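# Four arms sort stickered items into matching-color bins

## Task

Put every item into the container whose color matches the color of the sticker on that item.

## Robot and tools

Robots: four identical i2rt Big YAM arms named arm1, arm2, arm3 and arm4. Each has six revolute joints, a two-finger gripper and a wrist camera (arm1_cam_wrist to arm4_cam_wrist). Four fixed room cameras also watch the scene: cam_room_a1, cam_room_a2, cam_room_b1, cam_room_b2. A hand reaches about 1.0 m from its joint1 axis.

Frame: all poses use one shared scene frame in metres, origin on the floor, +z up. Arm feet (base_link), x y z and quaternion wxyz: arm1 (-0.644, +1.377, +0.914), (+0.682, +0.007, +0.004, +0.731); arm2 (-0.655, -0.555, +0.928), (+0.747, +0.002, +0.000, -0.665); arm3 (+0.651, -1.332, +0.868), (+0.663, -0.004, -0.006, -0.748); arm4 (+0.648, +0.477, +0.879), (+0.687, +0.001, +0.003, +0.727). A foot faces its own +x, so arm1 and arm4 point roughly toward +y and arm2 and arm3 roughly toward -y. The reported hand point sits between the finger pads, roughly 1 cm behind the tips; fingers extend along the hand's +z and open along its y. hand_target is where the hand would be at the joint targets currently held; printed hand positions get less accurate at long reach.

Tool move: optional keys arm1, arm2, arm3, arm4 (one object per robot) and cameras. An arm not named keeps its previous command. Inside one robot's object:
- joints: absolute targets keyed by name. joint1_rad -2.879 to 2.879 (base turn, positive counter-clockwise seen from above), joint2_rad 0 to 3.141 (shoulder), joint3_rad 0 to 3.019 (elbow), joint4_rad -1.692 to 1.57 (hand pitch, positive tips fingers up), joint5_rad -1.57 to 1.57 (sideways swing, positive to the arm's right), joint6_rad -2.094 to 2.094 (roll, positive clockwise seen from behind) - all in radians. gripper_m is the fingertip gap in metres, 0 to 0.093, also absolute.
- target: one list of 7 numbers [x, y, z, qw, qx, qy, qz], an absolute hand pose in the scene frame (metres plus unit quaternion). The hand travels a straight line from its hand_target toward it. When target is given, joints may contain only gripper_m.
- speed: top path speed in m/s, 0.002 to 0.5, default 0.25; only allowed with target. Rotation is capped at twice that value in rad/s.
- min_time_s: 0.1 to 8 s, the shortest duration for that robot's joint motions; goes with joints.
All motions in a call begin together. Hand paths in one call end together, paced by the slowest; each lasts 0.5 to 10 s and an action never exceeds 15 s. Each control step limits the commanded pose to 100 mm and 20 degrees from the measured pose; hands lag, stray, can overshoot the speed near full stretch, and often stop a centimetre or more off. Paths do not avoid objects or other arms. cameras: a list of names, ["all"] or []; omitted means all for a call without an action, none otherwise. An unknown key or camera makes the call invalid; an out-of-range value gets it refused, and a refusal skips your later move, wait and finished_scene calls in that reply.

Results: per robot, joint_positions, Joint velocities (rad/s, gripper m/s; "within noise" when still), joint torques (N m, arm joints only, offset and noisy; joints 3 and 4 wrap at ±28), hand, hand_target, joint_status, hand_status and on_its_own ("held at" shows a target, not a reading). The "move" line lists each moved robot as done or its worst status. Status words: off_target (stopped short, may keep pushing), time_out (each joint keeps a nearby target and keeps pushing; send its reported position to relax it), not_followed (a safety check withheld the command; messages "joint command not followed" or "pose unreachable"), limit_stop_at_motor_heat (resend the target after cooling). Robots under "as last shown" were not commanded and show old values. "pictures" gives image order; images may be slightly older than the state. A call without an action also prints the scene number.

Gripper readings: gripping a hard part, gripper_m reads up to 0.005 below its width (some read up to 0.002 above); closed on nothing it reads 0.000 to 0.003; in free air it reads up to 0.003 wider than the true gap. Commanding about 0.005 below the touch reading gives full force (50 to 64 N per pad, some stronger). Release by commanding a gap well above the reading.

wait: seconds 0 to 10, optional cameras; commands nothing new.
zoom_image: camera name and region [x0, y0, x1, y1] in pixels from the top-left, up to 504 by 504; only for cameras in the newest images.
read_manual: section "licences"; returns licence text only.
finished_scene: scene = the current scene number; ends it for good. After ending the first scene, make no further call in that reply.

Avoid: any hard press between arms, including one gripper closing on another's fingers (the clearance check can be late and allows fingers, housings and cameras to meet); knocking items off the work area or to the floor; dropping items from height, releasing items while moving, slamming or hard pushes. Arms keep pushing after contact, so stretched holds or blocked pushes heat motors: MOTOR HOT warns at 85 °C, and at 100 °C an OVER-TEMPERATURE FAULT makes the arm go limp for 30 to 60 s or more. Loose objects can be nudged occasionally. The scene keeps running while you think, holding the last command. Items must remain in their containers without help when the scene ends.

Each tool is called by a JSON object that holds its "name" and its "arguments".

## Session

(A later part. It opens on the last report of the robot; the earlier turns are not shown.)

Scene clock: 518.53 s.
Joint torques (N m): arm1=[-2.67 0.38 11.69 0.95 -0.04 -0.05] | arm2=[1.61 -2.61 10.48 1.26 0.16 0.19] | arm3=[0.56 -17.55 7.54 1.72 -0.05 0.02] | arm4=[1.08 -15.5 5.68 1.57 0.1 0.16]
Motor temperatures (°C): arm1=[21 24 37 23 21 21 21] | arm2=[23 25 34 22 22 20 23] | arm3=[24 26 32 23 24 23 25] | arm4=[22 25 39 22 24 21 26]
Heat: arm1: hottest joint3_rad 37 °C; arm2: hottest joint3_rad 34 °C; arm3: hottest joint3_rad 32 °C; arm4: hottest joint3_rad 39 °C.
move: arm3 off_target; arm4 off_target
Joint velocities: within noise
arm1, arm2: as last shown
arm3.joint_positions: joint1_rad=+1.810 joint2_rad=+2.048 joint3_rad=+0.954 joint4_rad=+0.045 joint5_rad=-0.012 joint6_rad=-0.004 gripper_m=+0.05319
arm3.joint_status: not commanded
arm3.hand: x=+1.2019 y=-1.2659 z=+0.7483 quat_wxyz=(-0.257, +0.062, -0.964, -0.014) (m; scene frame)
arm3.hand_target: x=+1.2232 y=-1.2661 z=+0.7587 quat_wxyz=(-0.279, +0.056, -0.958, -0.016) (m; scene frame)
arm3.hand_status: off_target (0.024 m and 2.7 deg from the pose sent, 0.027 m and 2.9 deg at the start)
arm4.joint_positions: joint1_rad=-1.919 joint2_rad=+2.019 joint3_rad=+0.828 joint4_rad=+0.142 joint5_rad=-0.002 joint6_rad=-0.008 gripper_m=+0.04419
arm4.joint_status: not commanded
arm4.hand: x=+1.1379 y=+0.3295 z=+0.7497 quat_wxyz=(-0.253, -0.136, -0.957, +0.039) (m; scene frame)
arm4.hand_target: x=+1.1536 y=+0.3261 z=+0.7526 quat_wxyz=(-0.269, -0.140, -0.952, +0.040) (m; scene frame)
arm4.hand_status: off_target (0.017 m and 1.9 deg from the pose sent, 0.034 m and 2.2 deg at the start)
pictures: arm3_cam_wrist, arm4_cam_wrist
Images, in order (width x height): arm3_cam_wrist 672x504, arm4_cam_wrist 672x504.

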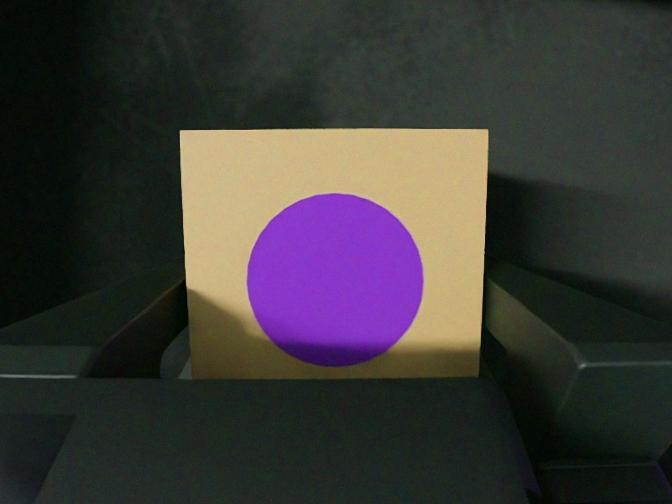

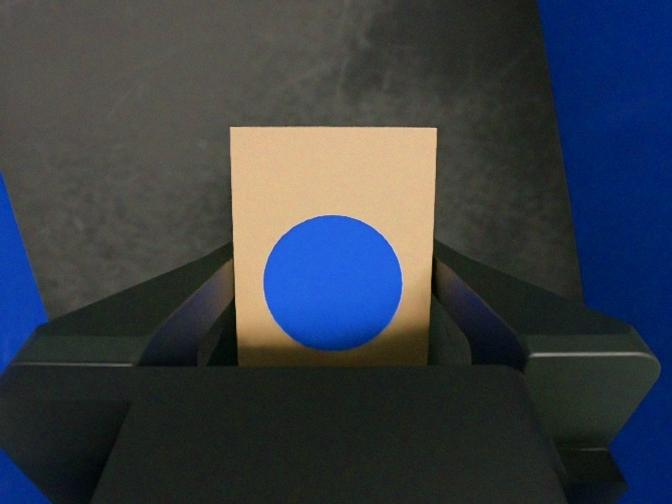

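{"name": "move", "arguments": {"arm3": {"target": [1.224, -1.266, 0.750, 0.2793, -0.0561, 0.9584, 0.0163], "speed": 0.05}, "arm4": {"target": [1.153, 0.326, 0.742, 0.2685, 0.1406, 0.9522, -0.0397], "speed": 0.05}, "cameras": []}}

{"name": "move", "arguments": {"arm3": {"target": [1.224, -1.266, 0.744, 0.2793, -0.0561, 0.9584, 0.0163], "speed": 0.05}, "arm4": {"target": [1.153, 0.326, 0.736, 0.2685, 0.1406, 0.9522, -0.0397], "speed": 0.05}, "cameras": ["arm3_cam_wrist", "arm4_cam_wrist"]}}

Scene clock: 525.53 s.
Joint torques (N m): arm1=[-2.49 0.38 11.93 0.84 -0.04 -0.04] | arm2=[1.61 -2.67 10.5 1.24 0.16 0.19] | arm3=[0.79 -16.85 7.5 1.7 -0.04 0.03] | arm4=[0.73 -14.74 5.72 1.59 0.07 0.14]
Motor temperatures (°C): arm1=[21 24 37 23 21 21 21] | arm2=[23 25 34 22 22 20 23] | arm3=[24 26 32 23 24 23 25] | arm4=[22 25 38 22 24 21 26]
Heat: arm1: hottest joint3_rad 37 °C; arm2: hottest joint3_rad 34 °C; arm3: hottest joint3_rad 32 °C; arm4: hottest joint3_rad 38 °C.
move: arm3 off_target; arm4 off_target
Joint velocities: within noise
arm1, arm2: as last shown
arm3.joint_positions: joint1_rad=+1.810 joint2_rad=+2.060 joint3_rad=+0.957 joint4_rad=+0.063 joint5_rad=-0.012 joint6_rad=-0.003 gripper_m=+0.05319
arm3.joint_status: not commanded
arm3.hand: x=+1.2044 y=-1.2657 z=+0.7451 quat_wxyz=(-0.262, +0.062, -0.963, -0.014) (m; scene frame)
arm3.hand_target: x=+1.2233 y=-1.2661 z=+0.7506 quat_wxyz=(-0.279, +0.056, -0.958, -0.016) (m; scene frame)
arm3.hand_status: off_target (0.020 m and 2.2 deg from the pose sent, 0.022 m and 2.7 deg at the start)
arm4.joint_positions: joint1_rad=-1.919 joint2_rad=+2.041 joint3_rad=+0.828 joint4_rad=+0.167 joint5_rad=-0.002 joint6_rad=-0.008 gripper_m=+0.04419
arm4.joint_status: not commanded
arm4.hand: x=+1.1375 y=+0.3296 z=+0.7420 quat_wxyz=(-0.254, -0.136, -0.957, +0.040) (m; scene frame)
arm4.hand_target: x=+1.1525 y=+0.3261 z=+0.7424 quat_wxyz=(-0.268, -0.140, -0.952, +0.040) (m; scene frame)
arm4.hand_status: off_target (0.016 m and 1.8 deg from the pose sent, 0.017 m and 2.0 deg at the start)
pictures: none
No camera images: "cameras" was empty.

Scene clock: 526.50 s.
Joint torques (N m): arm1=[-2.61 1.03 11.69 0.83 -0.07 -0.03] | arm2=[1.55 -2.49 10.5 1.29 0.16 0.18] | arm3=[0.79 -16.26 7.21 1.63 -0.03 0.03] | arm4=[0.97 -14.51 5.52 1.42 0.06 0.18]
Motor temperatures (°C): arm1=[21 24 37 23 21 21 21] | arm2=[23 25 34 22 22 20 23] | arm3=[24 26 32 23 24 23 25] | arm4=[22 25 38 22 24 21 26]
Heat: arm1: hottest joint3_rad 37 °C; arm2: hottest joint3_rad 34 °C; arm3: hottest joint3_rad 32 °C; arm4: hottest joint3_rad 38 °C.
move: arm3 off_target; arm4 off_target
Joint velocities: within noise
arm1, arm2: as last shown
arm3.joint_positions: joint1_rad=+1.810 joint2_rad=+2.067 joint3_rad=+0.963 joint4_rad=+0.079 joint5_rad=-0.012 joint6_rad=-0.002 gripper_m=+0.05319
arm3.joint_status: not commanded
arm3.hand: x=+1.2092 y=-1.2651 z=+0.7450 quat_wxyz=(-0.268, +0.062, -0.961, -0.015) (m; scene frame)
arm3.hand_target: x=+1.2235 y=-1.2660 z=+0.7444 quat_wxyz=(-0.279, +0.056, -0.958, -0.016) (m; scene frame)
arm3.hand_status: off_target (0.015 m and 1.4 deg from the pose sent, 0.020 m and 2.2 deg at the start)
arm4.joint_positions: joint1_rad=-1.919 joint2_rad=+2.056 joint3_rad=+0.832 joint4_rad=+0.183 joint5_rad=-0.002 joint6_rad=-0.008 gripper_m=+0.04419
arm4.joint_status: not commanded
arm4.hand: x=+1.1393 y=+0.3291 z=+0.7380 quat_wxyz=(-0.257, -0.136, -0.956, +0.040) (m; scene frame)
arm4.hand_target: x=+1.1525 y=+0.3261 z=+0.7364 quat_wxyz=(-0.268, -0.141, -0.952, +0.040) (m; scene frame)
arm4.hand_status: off_target (0.014 m and 1.5 deg from the pose sent, 0.017 m and 1.8 deg at the start)
pictures: arm3_cam_wrist, arm4_cam_wrist
Images, in order (width x height): arm3_cam_wrist 672x504, arm4_cam_wrist 672x504.

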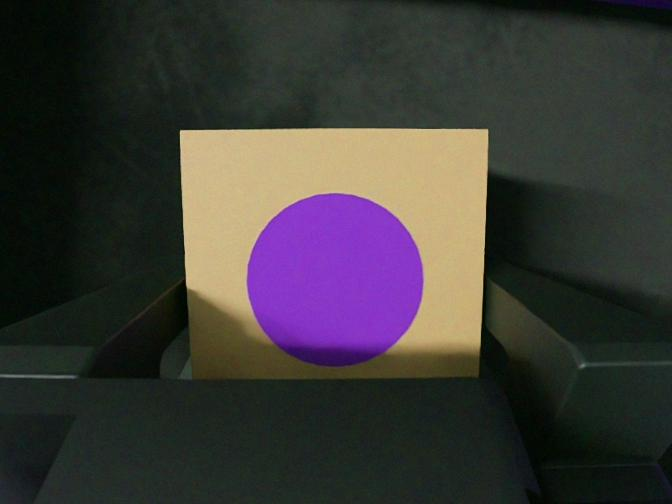

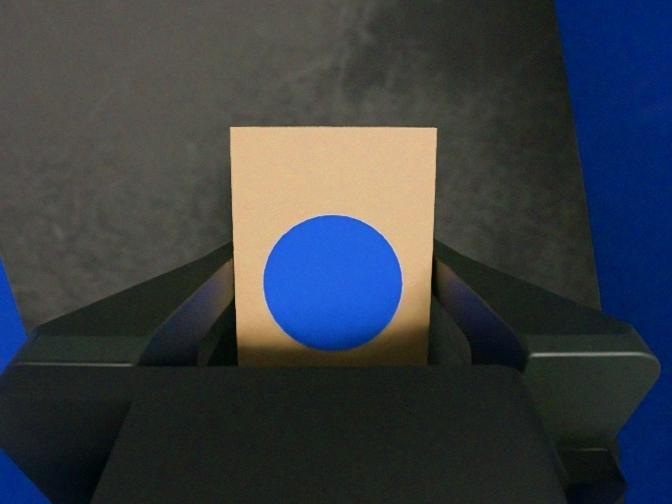

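{"name": "move", "arguments": {"arm3": {"joints": {"gripper_m": 0.075}}, "arm4": {"target": [1.152, 0.326, 0.731, 0.2685, 0.1406, 0.9522, -0.0397], "speed": 0.05}, "cameras": ["arm3_cam_wrist", "arm4_cam_wrist"]}}

Scene clock: 533.93 s.
Joint torques (N m): arm1=[-2.73 0.38 11.71 0.68 -0.02 -0.08] | arm2=[1.44 -2.55 10.5 1.25 0.15 0.19] | arm3=[0.67 -16.44 7.13 1.58 -0.03 0.02] | arm4=[0.5 -14.15 5.34 1.4 0.08 0.19]
Motor temperatures (°C): arm1=[21 24 37 23 21 21 21] | arm2=[23 25 34 22 22 20 23] | arm3=[24 26 31 23 24 23 25] | arm4=[22 25 37 22 24 21 26]
Heat: arm1: hottest joint3_rad 37 °C; arm2: hottest joint3_rad 34 °C; arm3: hottest joint3_rad 31 °C; arm4: hottest joint3_rad 37 °C.
move: arm3 done; arm4 off_target
Joint velocities: within noise
arm1, arm2: as last shown
arm3.joint_positions: joint1_rad=+1.810 joint2_rad=+2.070 joint3_rad=+0.964 joint4_rad=+0.080 joint5_rad=-0.012 joint6_rad=-0.001 gripper_m=+0.07495
arm3.joint_status: all done
arm3.hand: x=+1.2093 y=-1.2651 z=+0.7441 quat_wxyz=(-0.268, +0.061, -0.961, -0.015) (m; scene frame)
arm3.hand_target: x=+1.2234 y=-1.2660 z=+0.7444 quat_wxyz=(-0.279, +0.056, -0.958, -0.016) (m; scene frame)
arm3.hand_status: not commanded
arm4.joint_positions: joint1_rad=-1.919 joint2_rad=+2.060 joint3_rad=+0.832 joint4_rad=+0.198 joint5_rad=-0.002 joint6_rad=-0.008 gripper_m=+0.04419
arm4.joint_status: not commanded
arm4.hand: x=+1.1415 y=+0.3284 z=+0.7381 quat_wxyz=(-0.263, -0.135, -0.954, +0.041) (m; scene frame)
arm4.hand_target: x=+1.1515 y=+0.3261 z=+0.7312 quat_wxyz=(-0.268, -0.141, -0.952, +0.040) (m; scene frame)
arm4.hand_status: off_target (0.013 m and 0.9 deg from the pose sent, 0.015 m and 1.5 deg at the start)
pictures: arm3_cam_wrist, arm4_cam_wrist
Images, in order (width x height): arm3_cam_wrist 672x504, arm4_cam_wrist 672x504.

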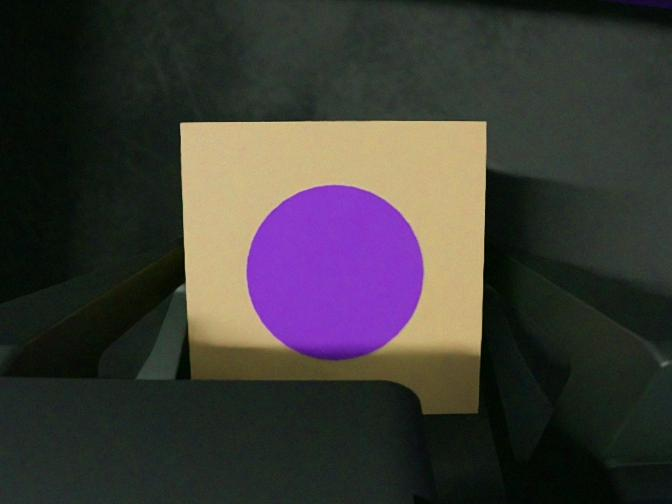

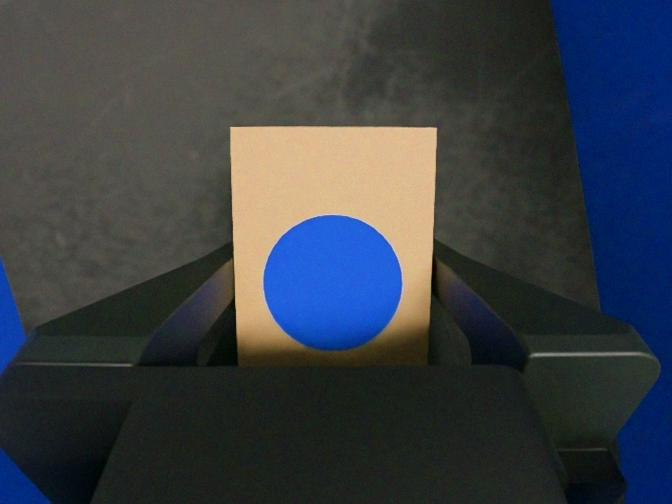

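{"name": "move", "arguments": {"arm3": {"target": [1.176, -1.2715, 0.84, 0.2793, -0.0561, 0.9584, 0.0163], "speed": 0.1}, "arm4": {"joints": {"gripper_m": 0.068}}, "cameras": ["arm3_cam_wrist", "arm4_cam_wrist"]}}

Scene clock: 541.27 s.
Joint torques (N m): arm1=[-2.43 0.91 11.7 0.87 -0.03 -0.01] | arm2=[1.38 -2.55 10.54 1.28 0.15 0.19] | arm3=[0.44 -16.21 5.45 0.77 -0.07 -0.02] | arm4=[0.67 -14.56 5.12 1.29 0.07 0.17]
Motor temperatures (°C): arm1=[21 24 37 23 21 21 21] | arm2=[23 25 34 22 22 20 23] | arm3=[24 26 31 23 24 23 24] | arm4=[22 25 37 22 24 21 26]
Heat: arm1: hottest joint3_rad 37 °C; arm2: hottest joint3_rad 34 °C; arm3: hottest joint3_rad 31 °C; arm4: hottest joint3_rad 37 °C.
move: arm3 done; arm4 done
Joint velocities: within noise
arm1, arm2: as last shown
arm3.joint_positions: joint1_rad=+1.810 joint2_rad=+1.783 joint3_rad=+0.857 joint4_rad=-0.069 joint5_rad=-0.012 joint6_rad=-0.001 gripper_m=+0.07496
arm3.joint_status: not commanded
arm3.hand: x=+1.1795 y=-1.2673 z=+0.8403 quat_wxyz=(-0.283, +0.061, -0.957, -0.016) (m; scene frame)
arm3.hand_target: x=+1.1761 y=-1.2714 z=+0.8400 quat_wxyz=(-0.279, +0.056, -0.958, -0.016) (m; scene frame)
arm3.hand_status: done (0.006 m and 0.8 deg from the pose sent, 0.102 m and 1.4 deg at the start)
arm4.joint_positions: joint1_rad=-1.919 joint2_rad=+2.064 joint3_rad=+0.837 joint4_rad=+0.199 joint5_rad=-0.002 joint6_rad=-0.008 gripper_m=+0.06792
arm4.joint_status: all done
arm4.hand: x=+1.1430 y=+0.3280 z=+0.7372 quat_wxyz=(-0.263, -0.136, -0.954, +0.041) (m; scene frame)
arm4.hand_target: x=+1.1516 y=+0.3261 z=+0.7314 quat_wxyz=(-0.268, -0.141, -0.952, +0.040) (m; scene frame)
arm4.hand_status: not commanded
pictures: arm3_cam_wrist, arm4_cam_wrist
Images, in order (width x height): arm3_cam_wrist 672x504, arm4_cam_wrist 672x504.

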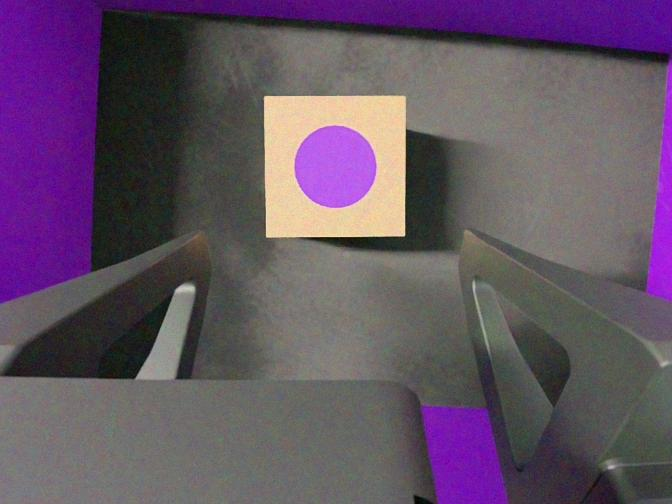

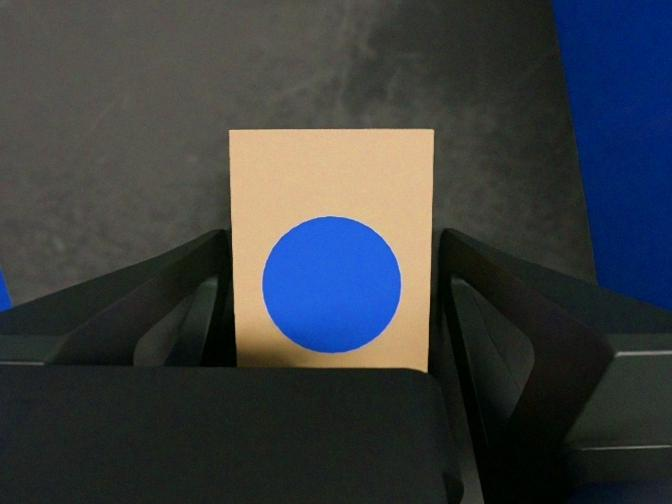

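{"name": "move", "arguments": {"arm4": {"target": [1.10, 0.3415, 0.84, 0.2685, 0.1406, 0.9522, -0.0397], "speed": 0.1}, "cameras": ["arm4_cam_wrist", "cam_room_a1"]}}

Scene clock: 546.23 s.
Joint torques (N m): arm1=[-3.25 0.67 11.77 0.88 -0.08 -0.01] | arm2=[1.49 -2.55 10.45 1.31 0.16 0.18] | arm3=[0.62 -16.15 5.48 0.77 -0.08 -0.01] | arm4=[0.5 -13.98 4.96 0.55 0.07 0.14]
Motor temperatures (°C): arm1=[21 24 37 23 21 21 21] | arm2=[23 25 34 22 22 20 23] | arm3=[24 26 31 23 24 23 24] | arm4=[22 25 36 22 24 21 26]
Heat: arm1: hottest joint3_rad 37 °C; arm2: hottest joint3_rad 34 °C; arm3: hottest joint3_rad 31 °C; arm4: hottest joint3_rad 36 °C.
move: arm4 done
Joint velocities: within noise
arm1, arm2, arm3: as last shown
arm4.joint_positions: joint1_rad=-1.919 joint2_rad=+1.709 joint3_rad=+0.694 joint4_rad=+0.003 joint5_rad=-0.002 joint6_rad=-0.008 gripper_m=+0.06792
arm4.joint_status: not commanded
arm4.hand: x=+1.1021 y=+0.3407 z=+0.8388 quat_wxyz=(-0.271, -0.135, -0.952, +0.042) (m; scene frame)
arm4.hand_target: x=+1.1000 y=+0.3414 z=+0.8401 quat_wxyz=(-0.269, -0.141, -0.952, +0.040) (m; scene frame)
arm4.hand_status: done (0.002 m and 0.7 deg from the pose sent, 0.112 m and 0.9 deg at the start)
pictures: arm4_cam_wrist, cam_room_a1
Images, in order (width x height): arm4_cam_wrist 672x504, cam_room_a1 672x504.

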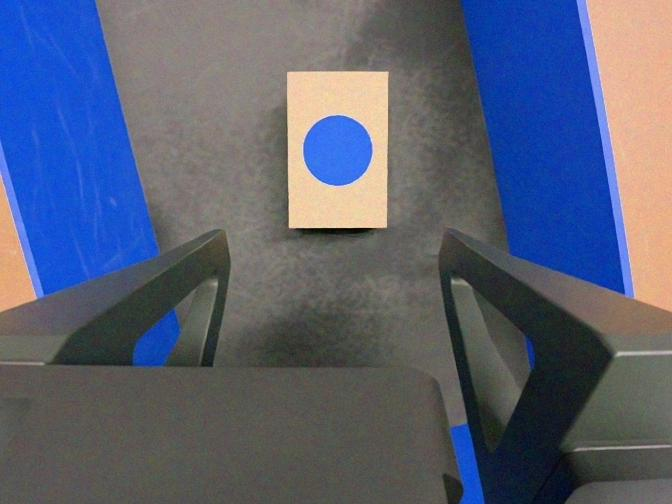

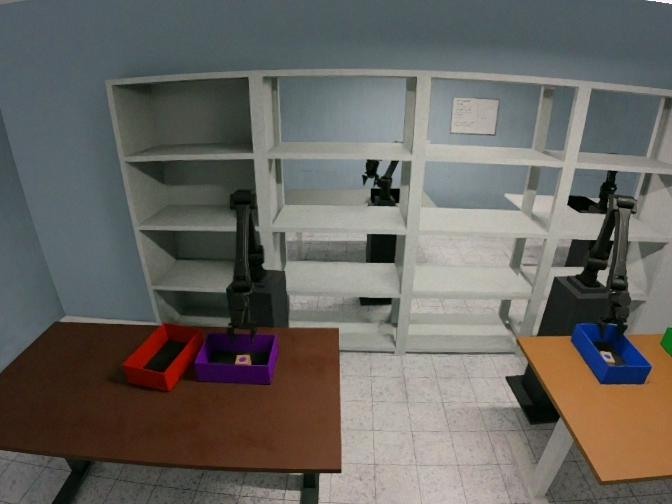

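{"name": "finished_scene", "arguments": {"scene": 2}}

The scene is finished: the task was done.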